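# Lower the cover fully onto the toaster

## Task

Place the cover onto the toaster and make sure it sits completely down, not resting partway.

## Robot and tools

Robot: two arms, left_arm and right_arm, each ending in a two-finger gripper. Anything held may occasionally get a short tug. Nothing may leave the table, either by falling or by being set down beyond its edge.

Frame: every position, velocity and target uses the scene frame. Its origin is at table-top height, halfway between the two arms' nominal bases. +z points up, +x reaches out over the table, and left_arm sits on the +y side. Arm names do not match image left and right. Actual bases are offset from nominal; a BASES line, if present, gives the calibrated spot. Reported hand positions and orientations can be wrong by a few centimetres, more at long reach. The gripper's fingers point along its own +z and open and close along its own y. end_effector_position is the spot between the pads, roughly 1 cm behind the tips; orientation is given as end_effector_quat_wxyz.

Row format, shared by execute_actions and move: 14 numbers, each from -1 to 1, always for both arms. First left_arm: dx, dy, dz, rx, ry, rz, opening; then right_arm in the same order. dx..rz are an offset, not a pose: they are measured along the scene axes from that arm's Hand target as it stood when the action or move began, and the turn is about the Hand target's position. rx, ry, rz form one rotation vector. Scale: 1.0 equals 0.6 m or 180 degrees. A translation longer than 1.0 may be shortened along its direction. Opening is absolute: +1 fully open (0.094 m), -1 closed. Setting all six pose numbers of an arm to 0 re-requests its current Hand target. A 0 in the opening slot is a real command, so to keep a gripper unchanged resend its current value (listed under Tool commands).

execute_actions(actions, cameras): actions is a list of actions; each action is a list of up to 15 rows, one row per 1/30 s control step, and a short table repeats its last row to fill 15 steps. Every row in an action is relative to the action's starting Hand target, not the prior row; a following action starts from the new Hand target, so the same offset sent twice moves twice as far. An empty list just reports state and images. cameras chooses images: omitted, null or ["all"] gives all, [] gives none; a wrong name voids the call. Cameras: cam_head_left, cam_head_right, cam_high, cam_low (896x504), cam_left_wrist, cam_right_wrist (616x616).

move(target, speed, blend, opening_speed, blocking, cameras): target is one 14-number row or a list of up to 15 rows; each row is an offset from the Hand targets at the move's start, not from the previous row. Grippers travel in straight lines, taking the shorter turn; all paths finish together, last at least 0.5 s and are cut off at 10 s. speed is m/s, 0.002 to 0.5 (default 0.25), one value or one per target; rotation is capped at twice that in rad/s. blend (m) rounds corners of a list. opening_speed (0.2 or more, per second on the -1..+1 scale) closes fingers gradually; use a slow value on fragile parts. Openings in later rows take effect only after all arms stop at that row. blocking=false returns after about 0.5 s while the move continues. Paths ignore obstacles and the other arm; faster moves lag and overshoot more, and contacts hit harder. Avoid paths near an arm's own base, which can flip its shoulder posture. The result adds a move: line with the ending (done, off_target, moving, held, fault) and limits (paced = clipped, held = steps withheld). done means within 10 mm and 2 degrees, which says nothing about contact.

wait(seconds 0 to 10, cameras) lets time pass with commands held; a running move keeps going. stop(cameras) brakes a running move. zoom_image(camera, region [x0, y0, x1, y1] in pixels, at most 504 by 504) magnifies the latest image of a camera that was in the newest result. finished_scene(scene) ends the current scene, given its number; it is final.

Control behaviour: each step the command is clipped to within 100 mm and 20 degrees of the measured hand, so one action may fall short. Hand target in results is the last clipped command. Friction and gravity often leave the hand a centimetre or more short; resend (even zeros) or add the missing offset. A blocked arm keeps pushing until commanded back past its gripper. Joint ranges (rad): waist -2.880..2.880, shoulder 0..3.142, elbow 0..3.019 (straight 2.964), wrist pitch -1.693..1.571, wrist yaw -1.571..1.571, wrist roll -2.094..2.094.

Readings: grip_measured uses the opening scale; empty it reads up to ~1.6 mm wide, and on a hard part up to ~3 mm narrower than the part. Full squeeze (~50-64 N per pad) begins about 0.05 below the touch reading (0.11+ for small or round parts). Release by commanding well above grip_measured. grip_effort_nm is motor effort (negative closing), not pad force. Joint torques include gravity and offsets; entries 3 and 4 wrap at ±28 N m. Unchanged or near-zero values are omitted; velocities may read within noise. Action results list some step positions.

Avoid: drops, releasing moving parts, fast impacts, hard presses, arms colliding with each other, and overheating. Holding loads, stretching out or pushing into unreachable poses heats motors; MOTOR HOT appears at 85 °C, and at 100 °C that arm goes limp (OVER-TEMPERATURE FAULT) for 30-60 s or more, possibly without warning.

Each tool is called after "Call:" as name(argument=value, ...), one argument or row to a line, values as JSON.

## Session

Call:
execute_actions(
  actions=[],
)

Scene clock: 0.00 s.
left_arm: end_effector_position=(+0.8167, +0.4024, +0.3455) grip_measured=+1.000 grip_effort_nm=n/a end_effector_quat_wxyz=(+0.461, -0.430, +0.774, -0.063) | right_arm: end_effector_position=(+0.1964, -0.4644, +0.2507) grip_measured=+1.000 grip_effort_nm=n/a end_effector_quat_wxyz=(-0.002, +0.125, +0.992, +0.026)
Joint positions: left_arm=[0.121 2.185 2.374 -0.807 -0.201 -0.783 0.094] | right_arm=[-0.96 1.164 1.053 -1.499 -0.034 -0.672 0.094]
Joint velocities: within noise
Joint torques (N m): no reading
Heat: left arm: hottest elbow 30 °C; right arm: hottest shoulder 30 °C.
Hand target: left_arm +0.8174, +0.4026, +0.3706; +0.478, -0.427, +0.764, -0.070 | right_arm +0.2003, -0.4695, +0.2586; +0.006, +0.125, +0.992, +0.018
Tool commands: left_gripper/opening=+1.0 right_gripper/opening=+1.0

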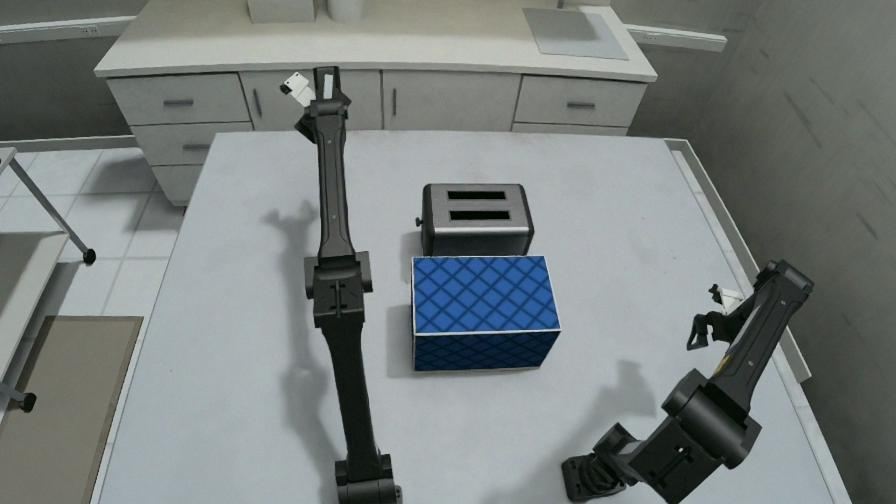

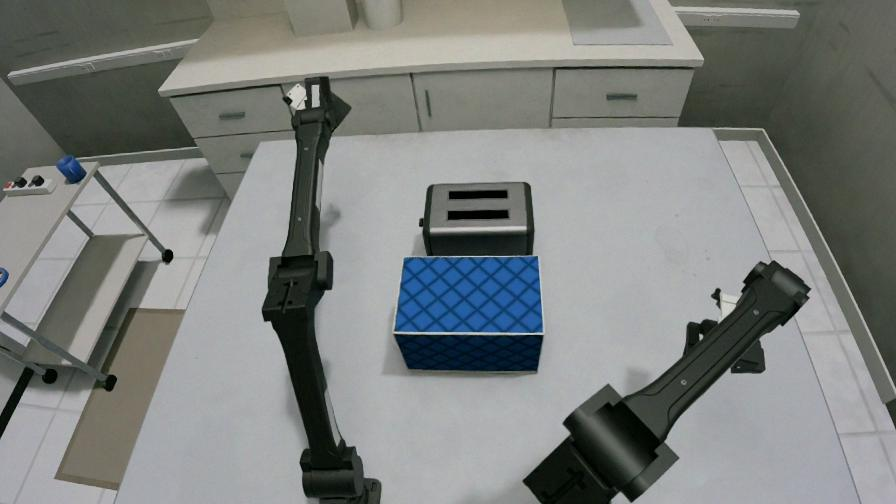

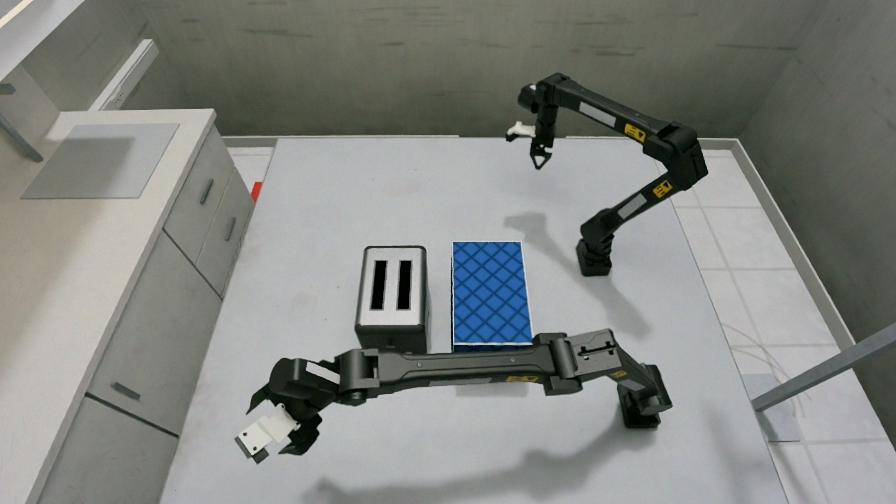

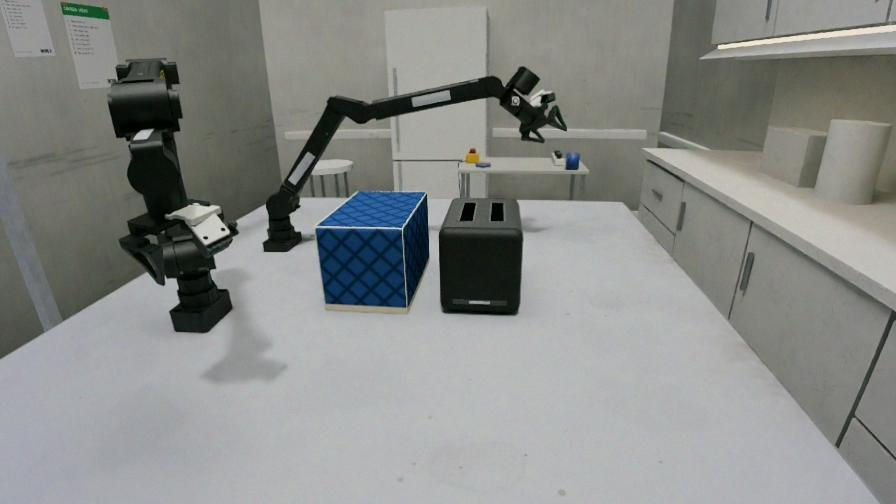

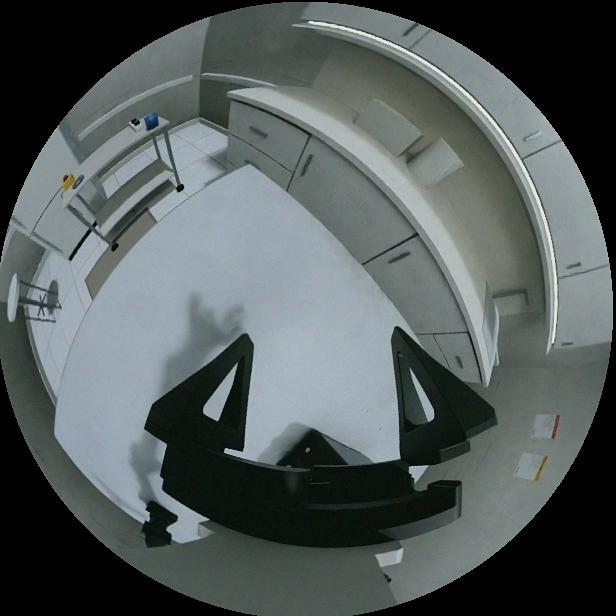

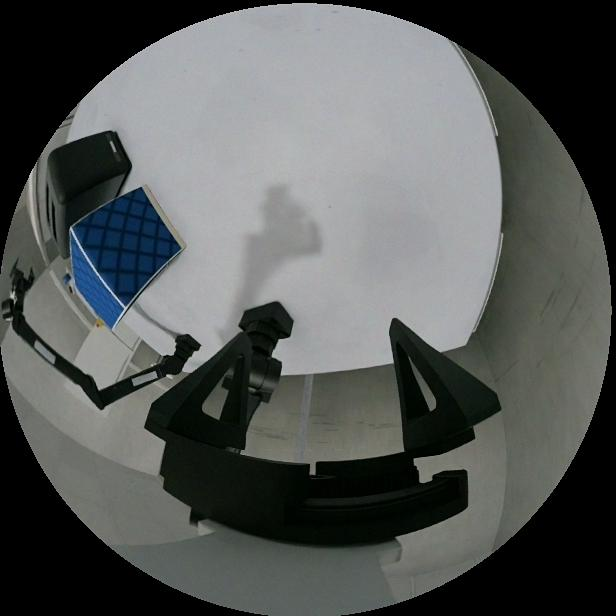

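Call:
move(
  target=[-0.812,-0.333,-0.176,-0.1135,0.0706,-0.318,1,0.216,0.439,0.006,0.2145,-0.1728,0.0118,1],
  speed=0.22,
)

Scene clock: 13.03 s.
left_arm: end_effector_position=(+0.3315, +0.1978, +0.2579) grip_measured=+1.000 grip_effort_nm=0.002 end_effector_quat_wxyz=(+0.214, -0.092, +0.898, -0.374) | right_arm: end_effector_position=(+0.3321, -0.2102, +0.2624) grip_measured=+1.000 grip_effort_nm=-0.012 end_effector_quat_wxyz=(+0.223, +0.094, +0.896, +0.373)
Joint positions: left_arm=[0.154 1.037 0.843 -0.874 0.769 -0.252 0.094] | right_arm=[-0.401 0.963 0.767 -1.041 -0.853 -0.003 0.094]
Joint torques (N m): left_arm=[1.26 -8.18 8.02 0.29 0.53 0.25] | right_arm=[-0.15 -4.42 8.35 1.05 -0.43 0.2]
Hand target: left_arm +0.3301, +0.2028, +0.2650; +0.223, -0.091, +0.896, -0.372 | right_arm +0.3298, -0.2061, +0.2620; +0.225, +0.093, +0.895, +0.374
Off the commanded pose: left_arm 0.009 m, 1 deg | right_arm 0.005 m, 0 deg.
move: done

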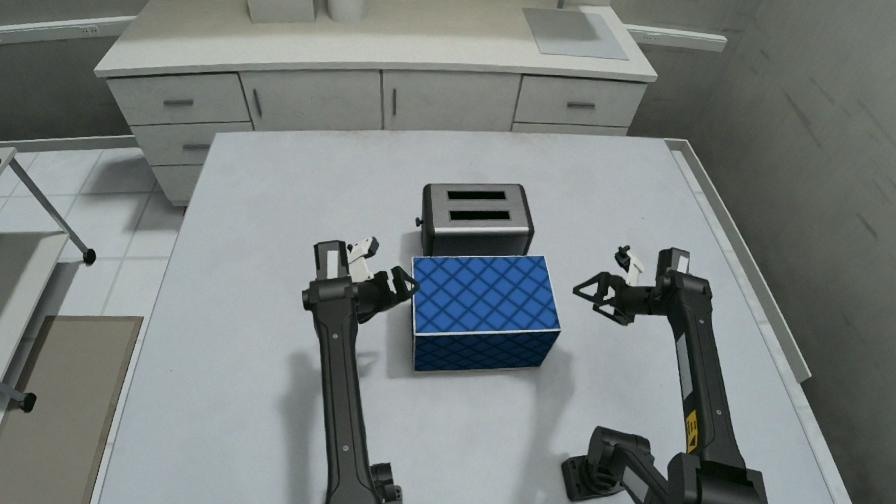

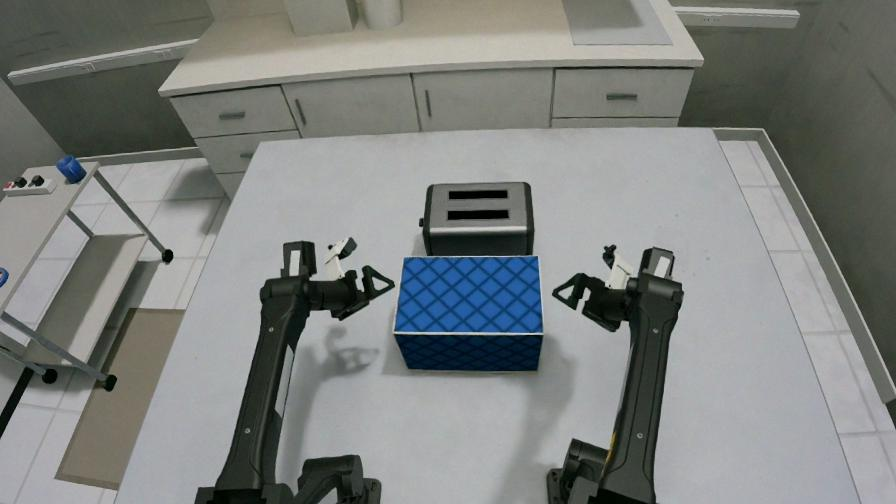

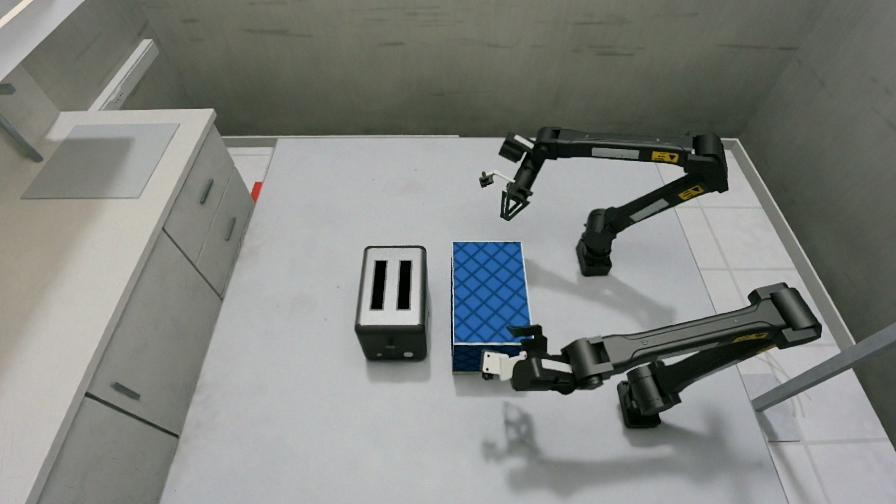

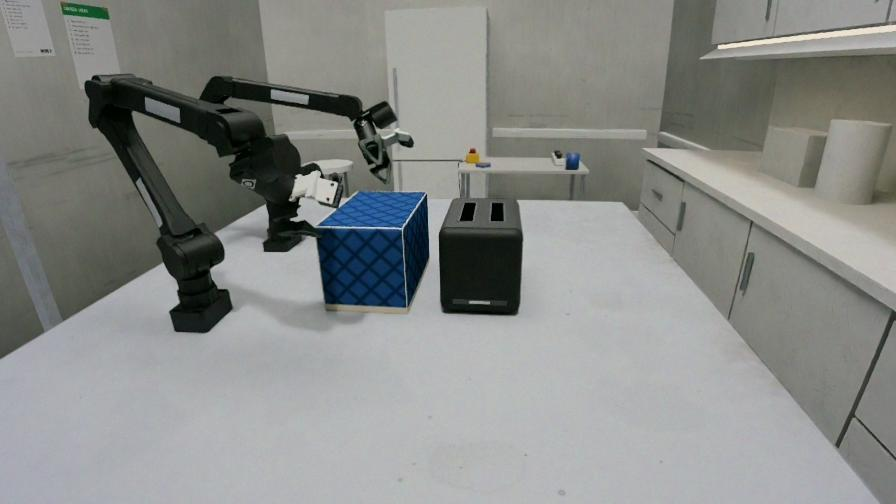

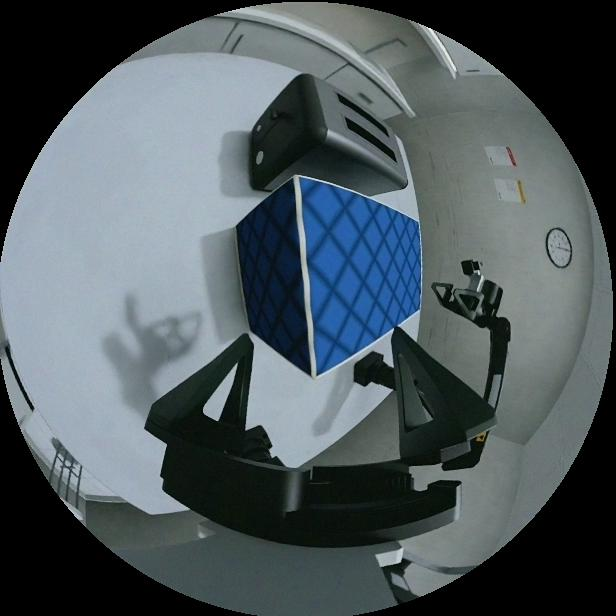

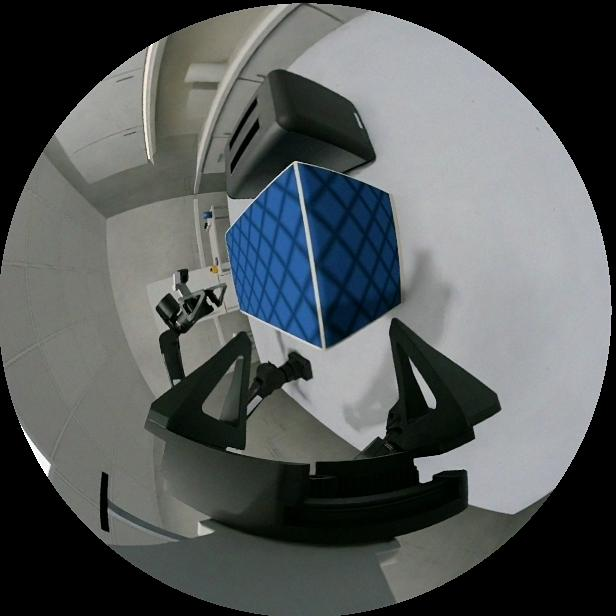

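Call:
move(
  target=[
    [0.058,-0.077,-0.087,0,0,0,1,0.058,0.087,-0.087,0,0,0,1],
    [0.058,-0.077,-0.087,0,0,0,-0.4,0.058,0.087,-0.087,0,0,0,-0.4],
  ],
  speed=0.12,
  opening_speed=1,
  cameras=["cam_left_wrist","cam_right_wrist","cam_head_left","cam_low"],
)

Call:
zoom_image(
  camera="cam_head_left",
  region=[340, 190, 640, 400],
)

Scene clock: 24.50 s.
left_arm: end_effector_position=(+0.3609, +0.1622, +0.2131) grip_measured=-0.397 grip_effort_nm=-0.110 end_effector_quat_wxyz=(+0.223, -0.095, +0.897, -0.370) | right_arm: end_effector_position=(+0.3657, -0.1575, +0.2188) grip_measured=-0.397 grip_effort_nm=-0.125 end_effector_quat_wxyz=(+0.235, +0.088, +0.894, +0.372)
Joint positions: left_arm=[0.025 1.125 0.767 -0.589 0.688 -0.41 0.028] | right_arm=[-0.18 1.014 0.654 -0.641 -0.756 0.285 0.028]
Joint torques (N m): left_arm=[-1.44 -6.83 7.84 1.32 0.27 0.03] | right_arm=[-0.03 -2.96 8.23 1.33 -0.25 0.21]
Hand target: left_arm +0.3649, +0.1566, +0.2128; +0.223, -0.091, +0.896, -0.372 | right_arm +0.3647, -0.1540, +0.2099; +0.225, +0.093, +0.895, +0.373
Off the commanded pose: left_arm 0.007 m, 1 deg | right_arm 0.010 m, 1 deg.
move: done
Images, in order: cam_head_left, cam_low, cam_left_wrist, cam_right_wrist.

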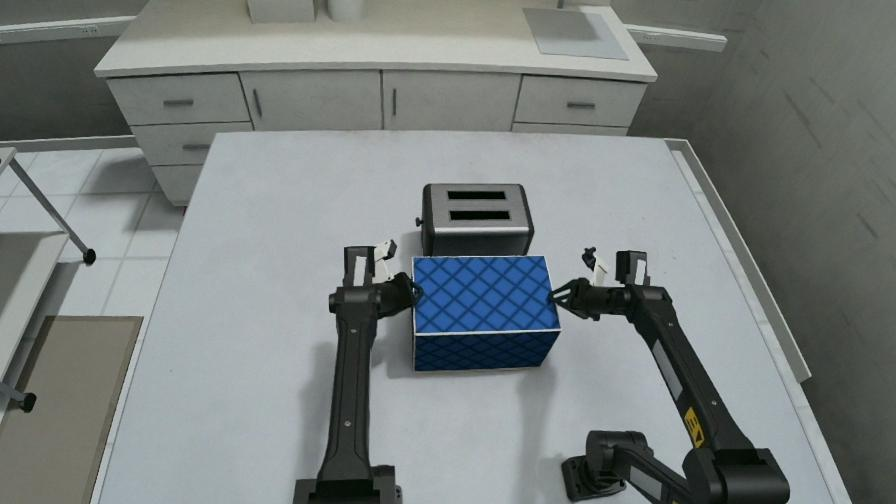

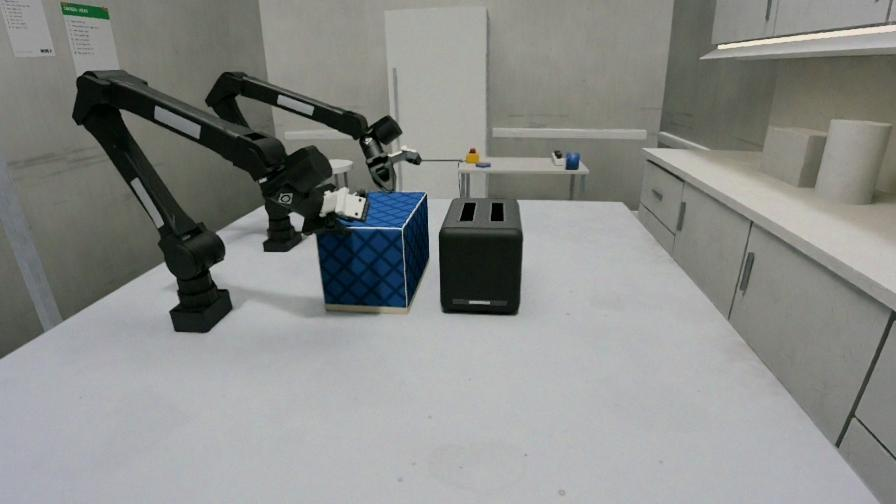

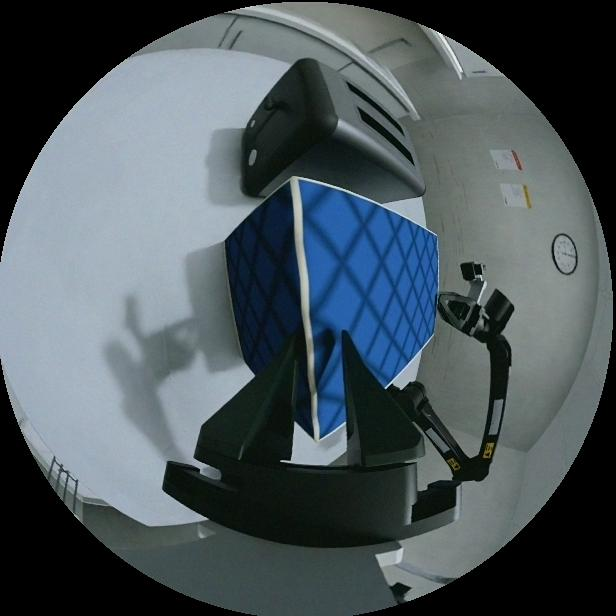

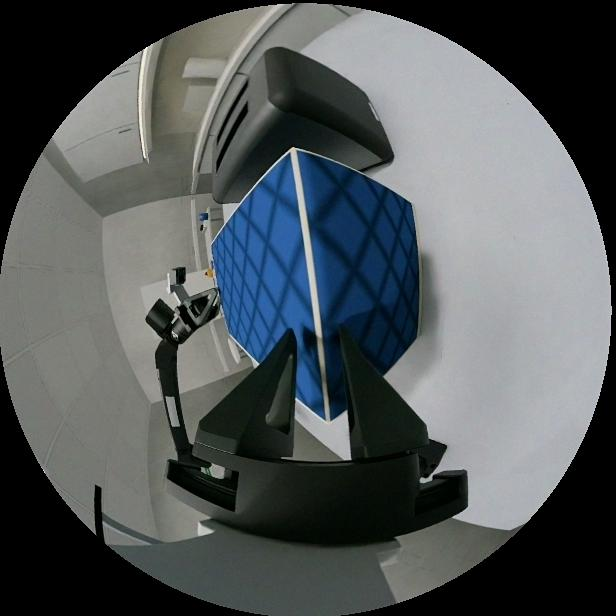

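Scaled by 1.680.

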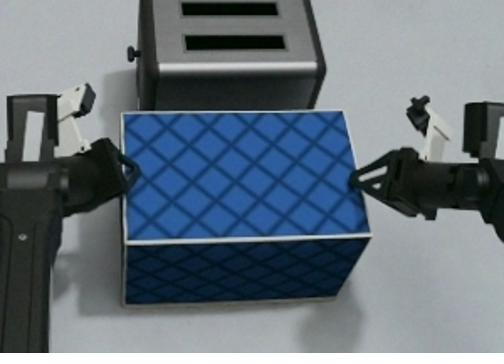

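Call:
move(
  target=[
    [0.012,-0.025,-0.024,0,0,0,-0.4,0.01,0.025,-0.028,0,0,0,-0.4],
    [0.012,-0.025,-0.024,0,0,0,-1,0.01,0.025,-0.028,0,0,0,-1],
  ],
  speed=0.06,
  opening_speed=0.5,
  cameras=["cam_left_wrist","cam_right_wrist","cam_low"],
)

Scene clock: 31.30 s.
left_arm: end_effector_position=(+0.3689, +0.1475, +0.2009) grip_measured=-0.913 grip_effort_nm=-0.984 end_effector_quat_wxyz=(+0.226, -0.094, +0.896, -0.370) | right_arm: end_effector_position=(+0.3732, -0.1427, +0.2041) grip_measured=-0.924 grip_effort_nm=-0.979 end_effector_quat_wxyz=(+0.238, +0.087, +0.893, +0.372)
Joint positions: left_arm=[-0.02 1.158 0.751 -0.506 0.66 -0.457 0.004] | right_arm=[-0.124 1.044 0.623 -0.531 -0.725 0.348 0.004]
Joint torques (N m): left_arm=[-1.44 -6.89 7.53 1.42 0.26 0.04] | right_arm=[-0.15 -3.02 7.98 1.31 -0.25 0.2]
Hand target: left_arm +0.3721, +0.1415, +0.1983; +0.223, -0.091, +0.896, -0.372 | right_arm +0.3708, -0.1389, +0.1932; +0.225, +0.093, +0.895, +0.374
Off the commanded pose: left_arm 0.007 m, 0 deg | right_arm 0.012 m, 2 deg.
move: off_target (right_arm); target 2's new opening was sent with right_arm's hand 0.013 m and 2 deg from that target
Images, in order: cam_low, cam_left_wrist, cam_right_wrist.

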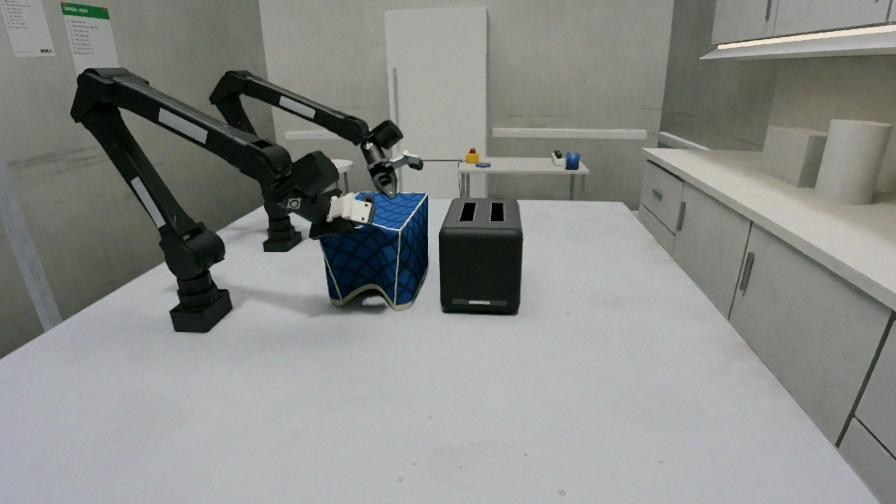

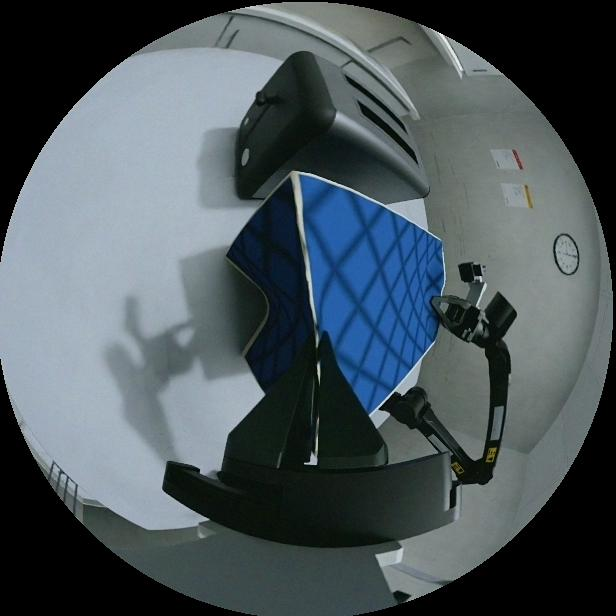

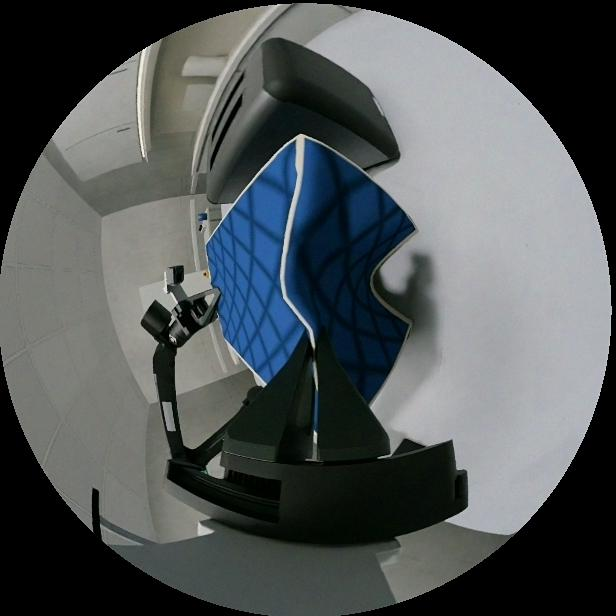

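Call:
move(
  target=[
    [0,0.015,0.2,0.08,0,0,-1,0,-0.015,0.21,-0.08,0,0,-1],
    [0,0.048,0.456,0.28,0,0,-1,0,-0.052,0.465,-0.28,0,0,-1],
  ],
  blend=0.04,
  speed=0.15,
  cameras=["cam_low","cam_head_left","cam_head_right","cam_high"],
)

Scene clock: 40.03 s.
left_arm: end_effector_position=(+0.3675, +0.1421, +0.4477) grip_measured=-0.916 grip_effort_nm=-1.028 end_effector_quat_wxyz=(+0.222, +0.025, +0.975, +0.014) | right_arm: end_effector_position=(+0.3659, -0.1428, +0.4531) grip_measured=-0.928 grip_effort_nm=-1.033 end_effector_quat_wxyz=(+0.231, -0.028, +0.973, -0.004)
Joint positions: left_arm=[-0.35 1.261 1.65 -1.54 -0.162 -0.26 0.004] | right_arm=[0.247 1.086 1.469 -1.503 0.121 0.199 0.003]
Joint torques (N m): left_arm=[2.55 -10.11 10.86 -0.29 -2.31 0.35] | right_arm=[-4.19 -4.48 13.56 -0.24 2.81 -0.14]
Heat: left arm: hottest elbow 35 °C; right arm: hottest shoulder 30 °C.
Hand target: left_arm +0.3721, +0.1704, +0.4720; +0.241, +0.013, +0.969, +0.045 | right_arm +0.3708, -0.1701, +0.4721; +0.243, -0.011, +0.969, -0.043
Off the commanded pose: left_arm 0.037 m, 4 deg | right_arm 0.034 m, 5 deg.
move: off_target (left_arm, right_arm)
Images, in order: cam_head_left, cam_head_right, cam_high, cam_low.

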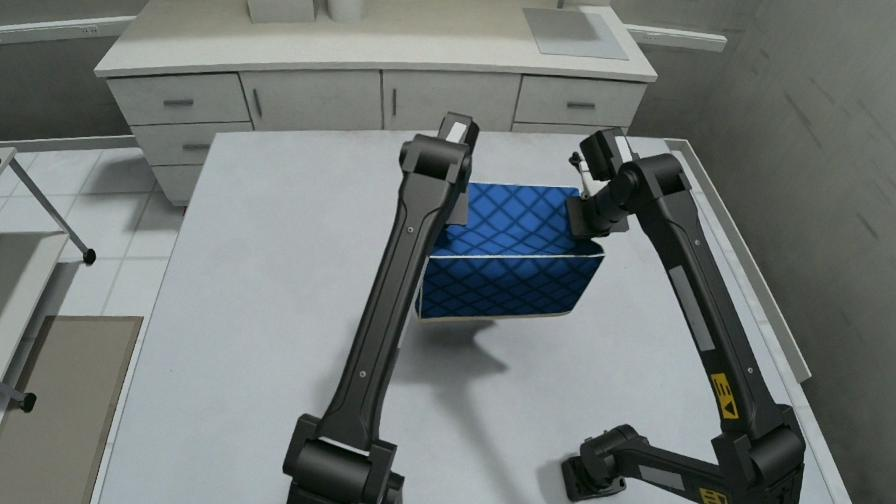

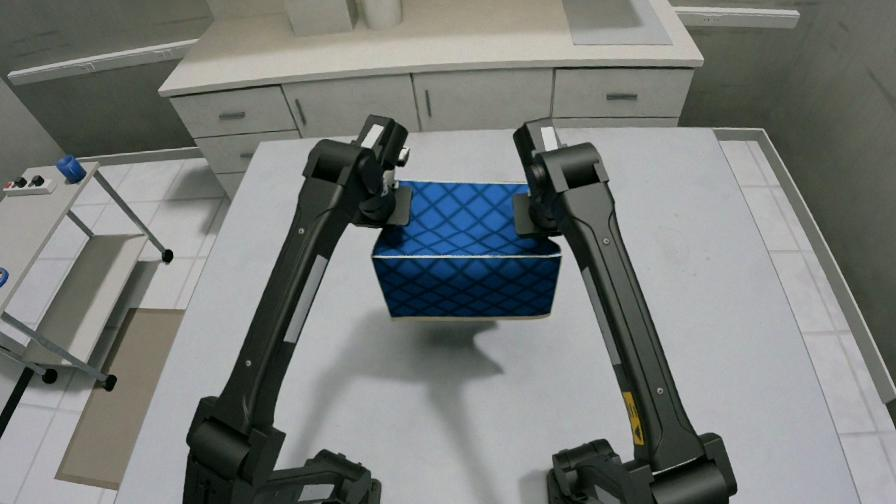

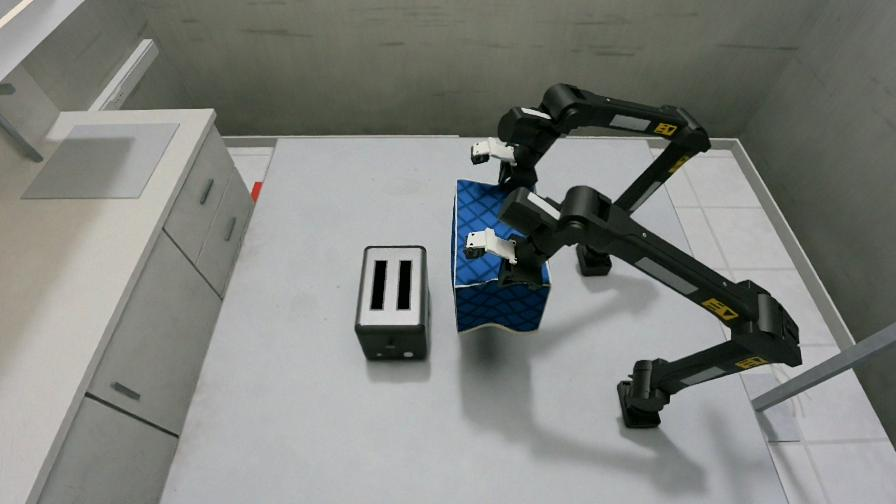

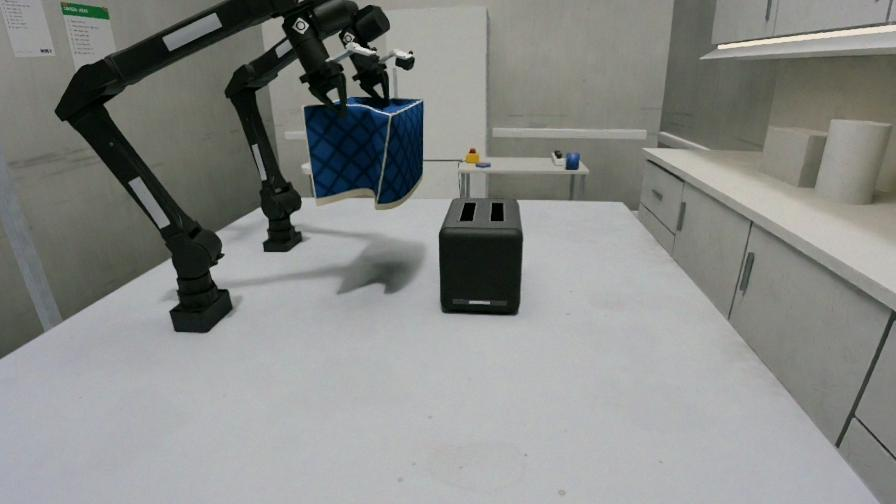

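Call:
move(
  target=[
    [0.2,-0.015,0.015,0,0,0,-1,0.2,0.015,0.015,0,0,0,-1],
    [0.435,-0.015,0.01,0,-0.028,0,-1,0.447,0.015,0.01,0,-0.028,0,-1],
  ],
  speed=0.12,
  blend=0.03,
  cameras=["cam_low","cam_head_left","cam_head_right","cam_high"],
)

Call:
zoom_image(
  camera="cam_low",
  region=[340, 50, 640, 340],
)

Call:
zoom_image(
  camera="cam_high",
  region=[270, 100, 570, 380],
)

Call:
zoom_image(
  camera="cam_head_right",
  region=[340, 60, 640, 300],
)

Scene clock: 52.87 s.
left_arm: end_effector_position=(+0.6277, +0.1382, +0.4631) grip_measured=-0.916 grip_effort_nm=-1.033 end_effector_quat_wxyz=(+0.271, +0.020, +0.962, +0.037) | right_arm: end_effector_position=(+0.6251, -0.1398, +0.4647) grip_measured=-0.928 grip_effort_nm=-1.038 end_effector_quat_wxyz=(+0.272, -0.023, +0.962, -0.031)
Joint positions: left_arm=[-0.228 1.987 2.57 -1.625 -0.175 -0.133 0.004] | right_arm=[0.139 1.716 2.107 -1.424 0.14 0.09 0.003]
Joint torques (N m): left_arm=[2.49 -20.54 10.43 0.4 -0.46 0.23] | right_arm=[-3.37 -12.1 14.49 0.8 0.82 -0.01]
Hand target: left_arm +0.6331, +0.1615, +0.4780; +0.283, +0.011, +0.958, +0.045 | right_arm +0.6390, -0.1611, +0.4781; +0.285, -0.010, +0.957, -0.044
Off the commanded pose: left_arm 0.028 m, 2 deg | right_arm 0.029 m, 3 deg.
move: off_target (left_arm, right_arm)
Images, in order: cam_head_left, cam_head_right, cam_high, cam_low.

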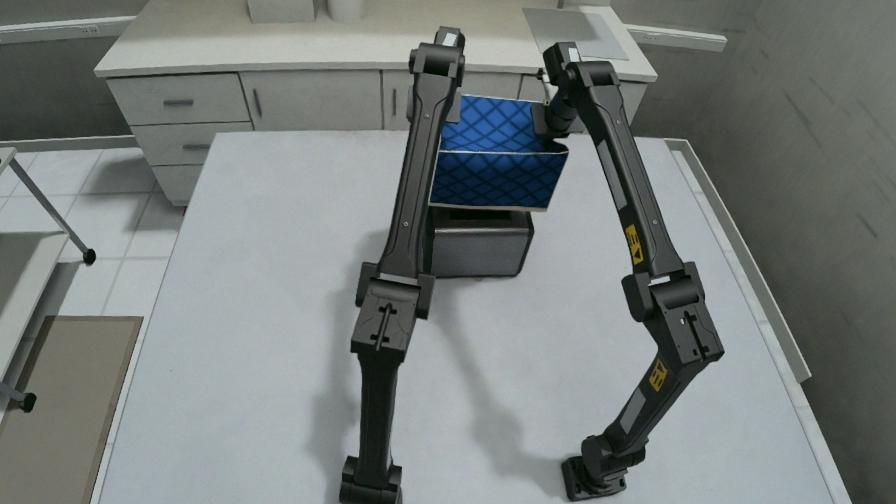

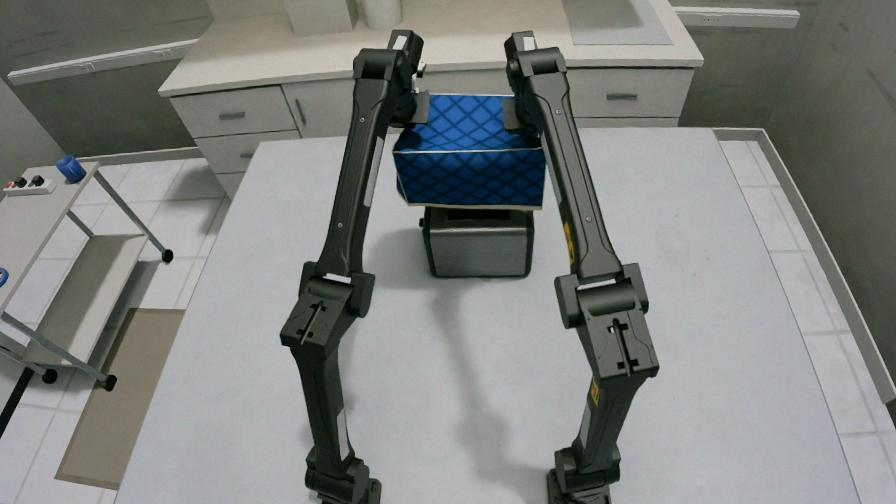

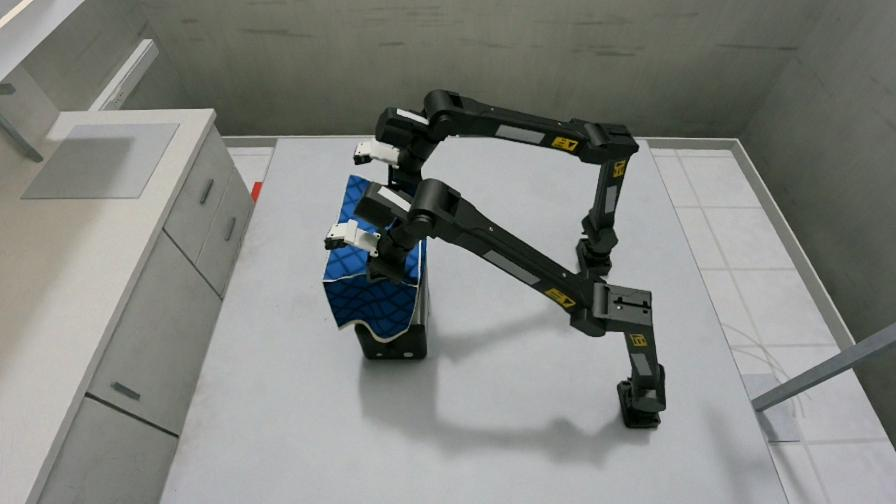

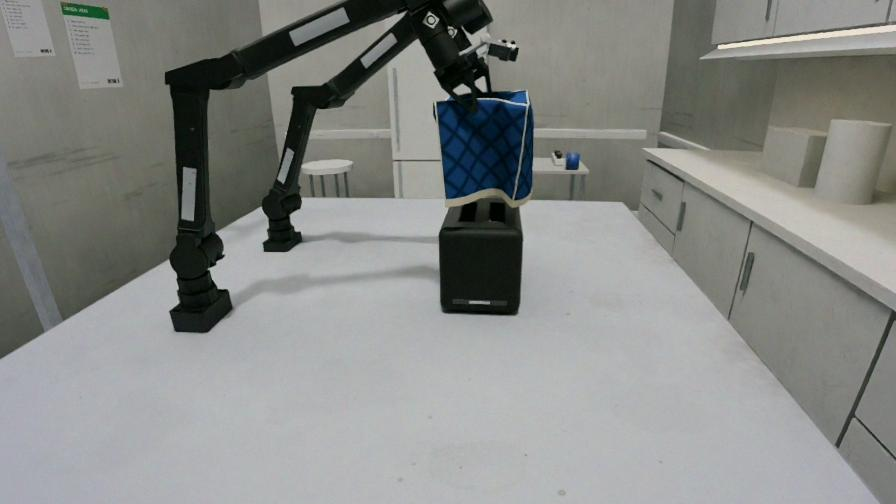

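Scaled by 1.680.

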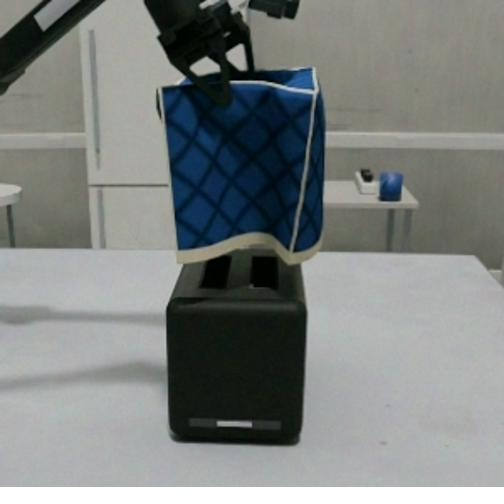

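Scaled by 1.680.

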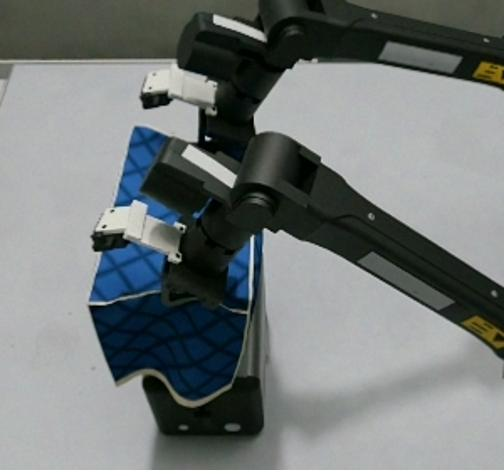

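Scaled by 1.680.

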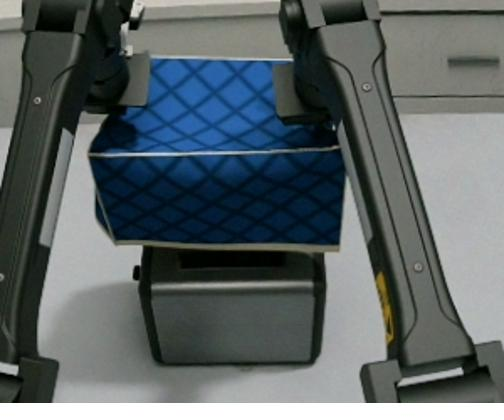

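Call:
move(
  target=[
    [-0.035,-0.007,0,0.03,0,0,-1,-0.045,0.007,0,-0.03,0,0,-1],
    [-0.035,-0.007,-0.055,0.03,0,0,-1,-0.045,0.007,-0.055,-0.03,0,0,-1],
  ],
  speed=0.08,
  cameras=["cam_low","cam_head_left","cam_head_right","cam_high"],
)

Call:
zoom_image(
  camera="cam_low",
  region=[340, 50, 640, 340],
)

Call:
zoom_image(
  camera="cam_head_right",
  region=[340, 60, 640, 300],
)

Call:
zoom_image(
  camera="cam_high",
  region=[270, 100, 570, 380],
)

Scene clock: 63.30 s.
left_arm: end_effector_position=(+0.6189, +0.1403, +0.4138) grip_measured=-0.917 grip_effort_nm=-1.023 end_effector_quat_wxyz=(+0.257, +0.027, +0.963, +0.080) | right_arm: end_effector_position=(+0.6162, -0.1384, +0.4317) grip_measured=-0.928 grip_effort_nm=-1.048 end_effector_quat_wxyz=(+0.271, -0.031, +0.959, -0.072)
Joint positions: left_arm=[-0.249 1.883 2.267 -1.471 -0.26 -0.123 0.004] | right_arm=[0.168 1.663 1.944 -1.326 0.227 0.079 0.003]
Joint torques (N m): left_arm=[0.97 -24.94 7.8 0.95 -1.01 0.26] | right_arm=[-2.67 -15.27 8.7 1.22 1.37 -0.01]
Hand target: left_arm +0.6122, +0.1573, +0.4449; +0.282, +0.024, +0.955, +0.090 | right_arm +0.6120, -0.1568, +0.4449; +0.284, -0.023, +0.954, -0.089
Off the commanded pose: left_arm 0.036 m, 3 deg | right_arm 0.023 m, 3 deg.
move: off_target (left_arm, right_arm)
Images, in order: cam_head_left, cam_head_right, cam_high, cam_low.

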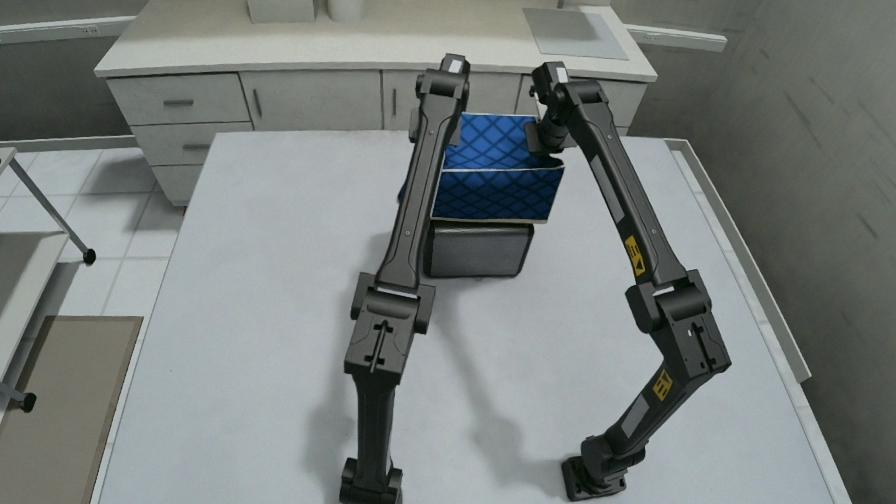

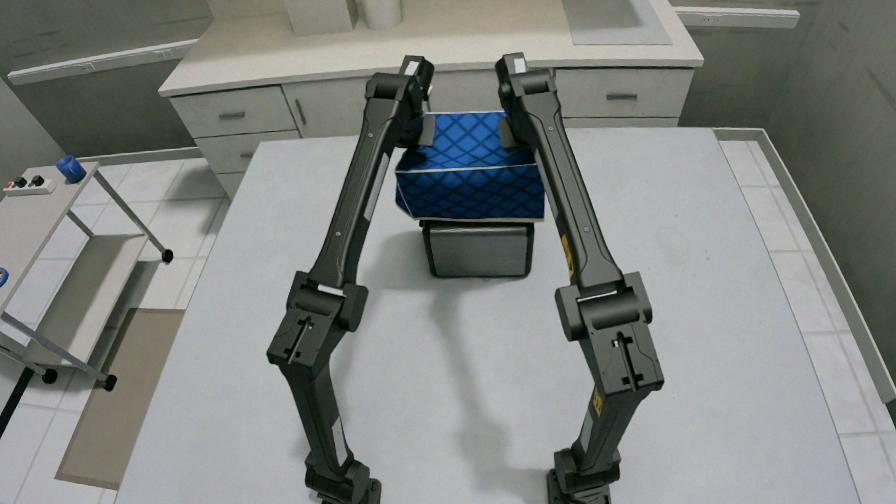

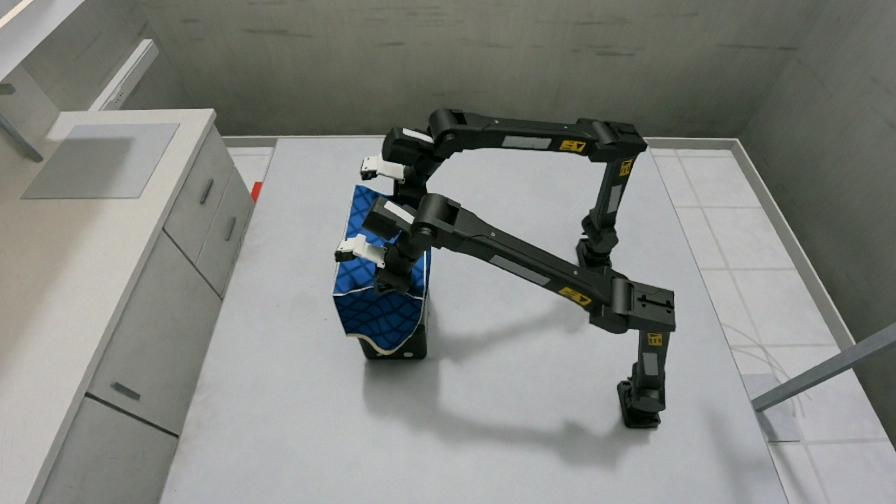

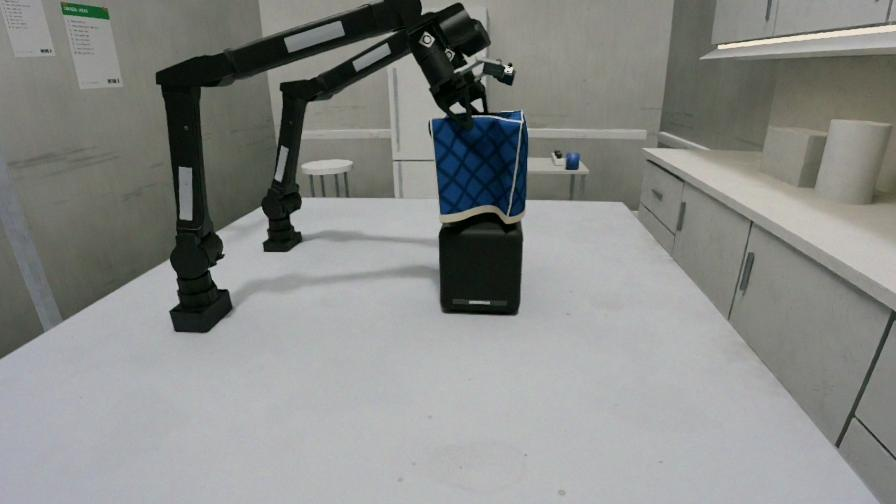

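Scaled by 1.680.

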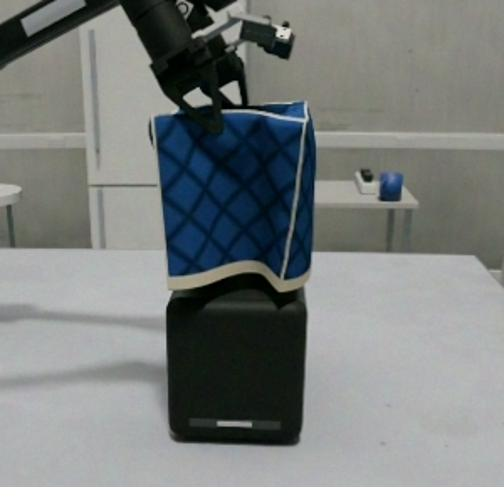

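Scaled by 1.680.

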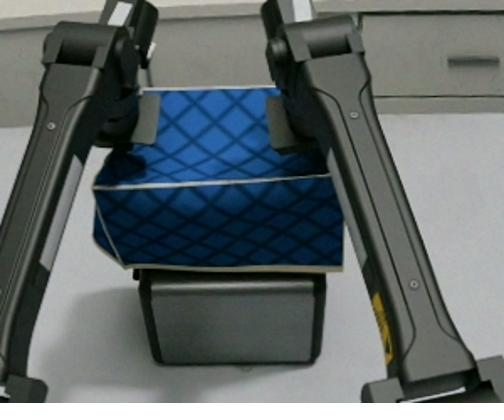

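Scaled by 1.680.

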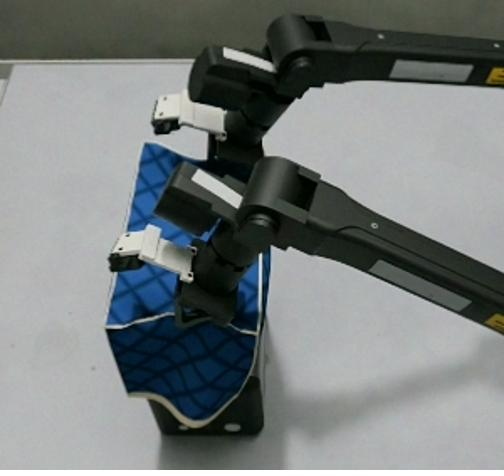

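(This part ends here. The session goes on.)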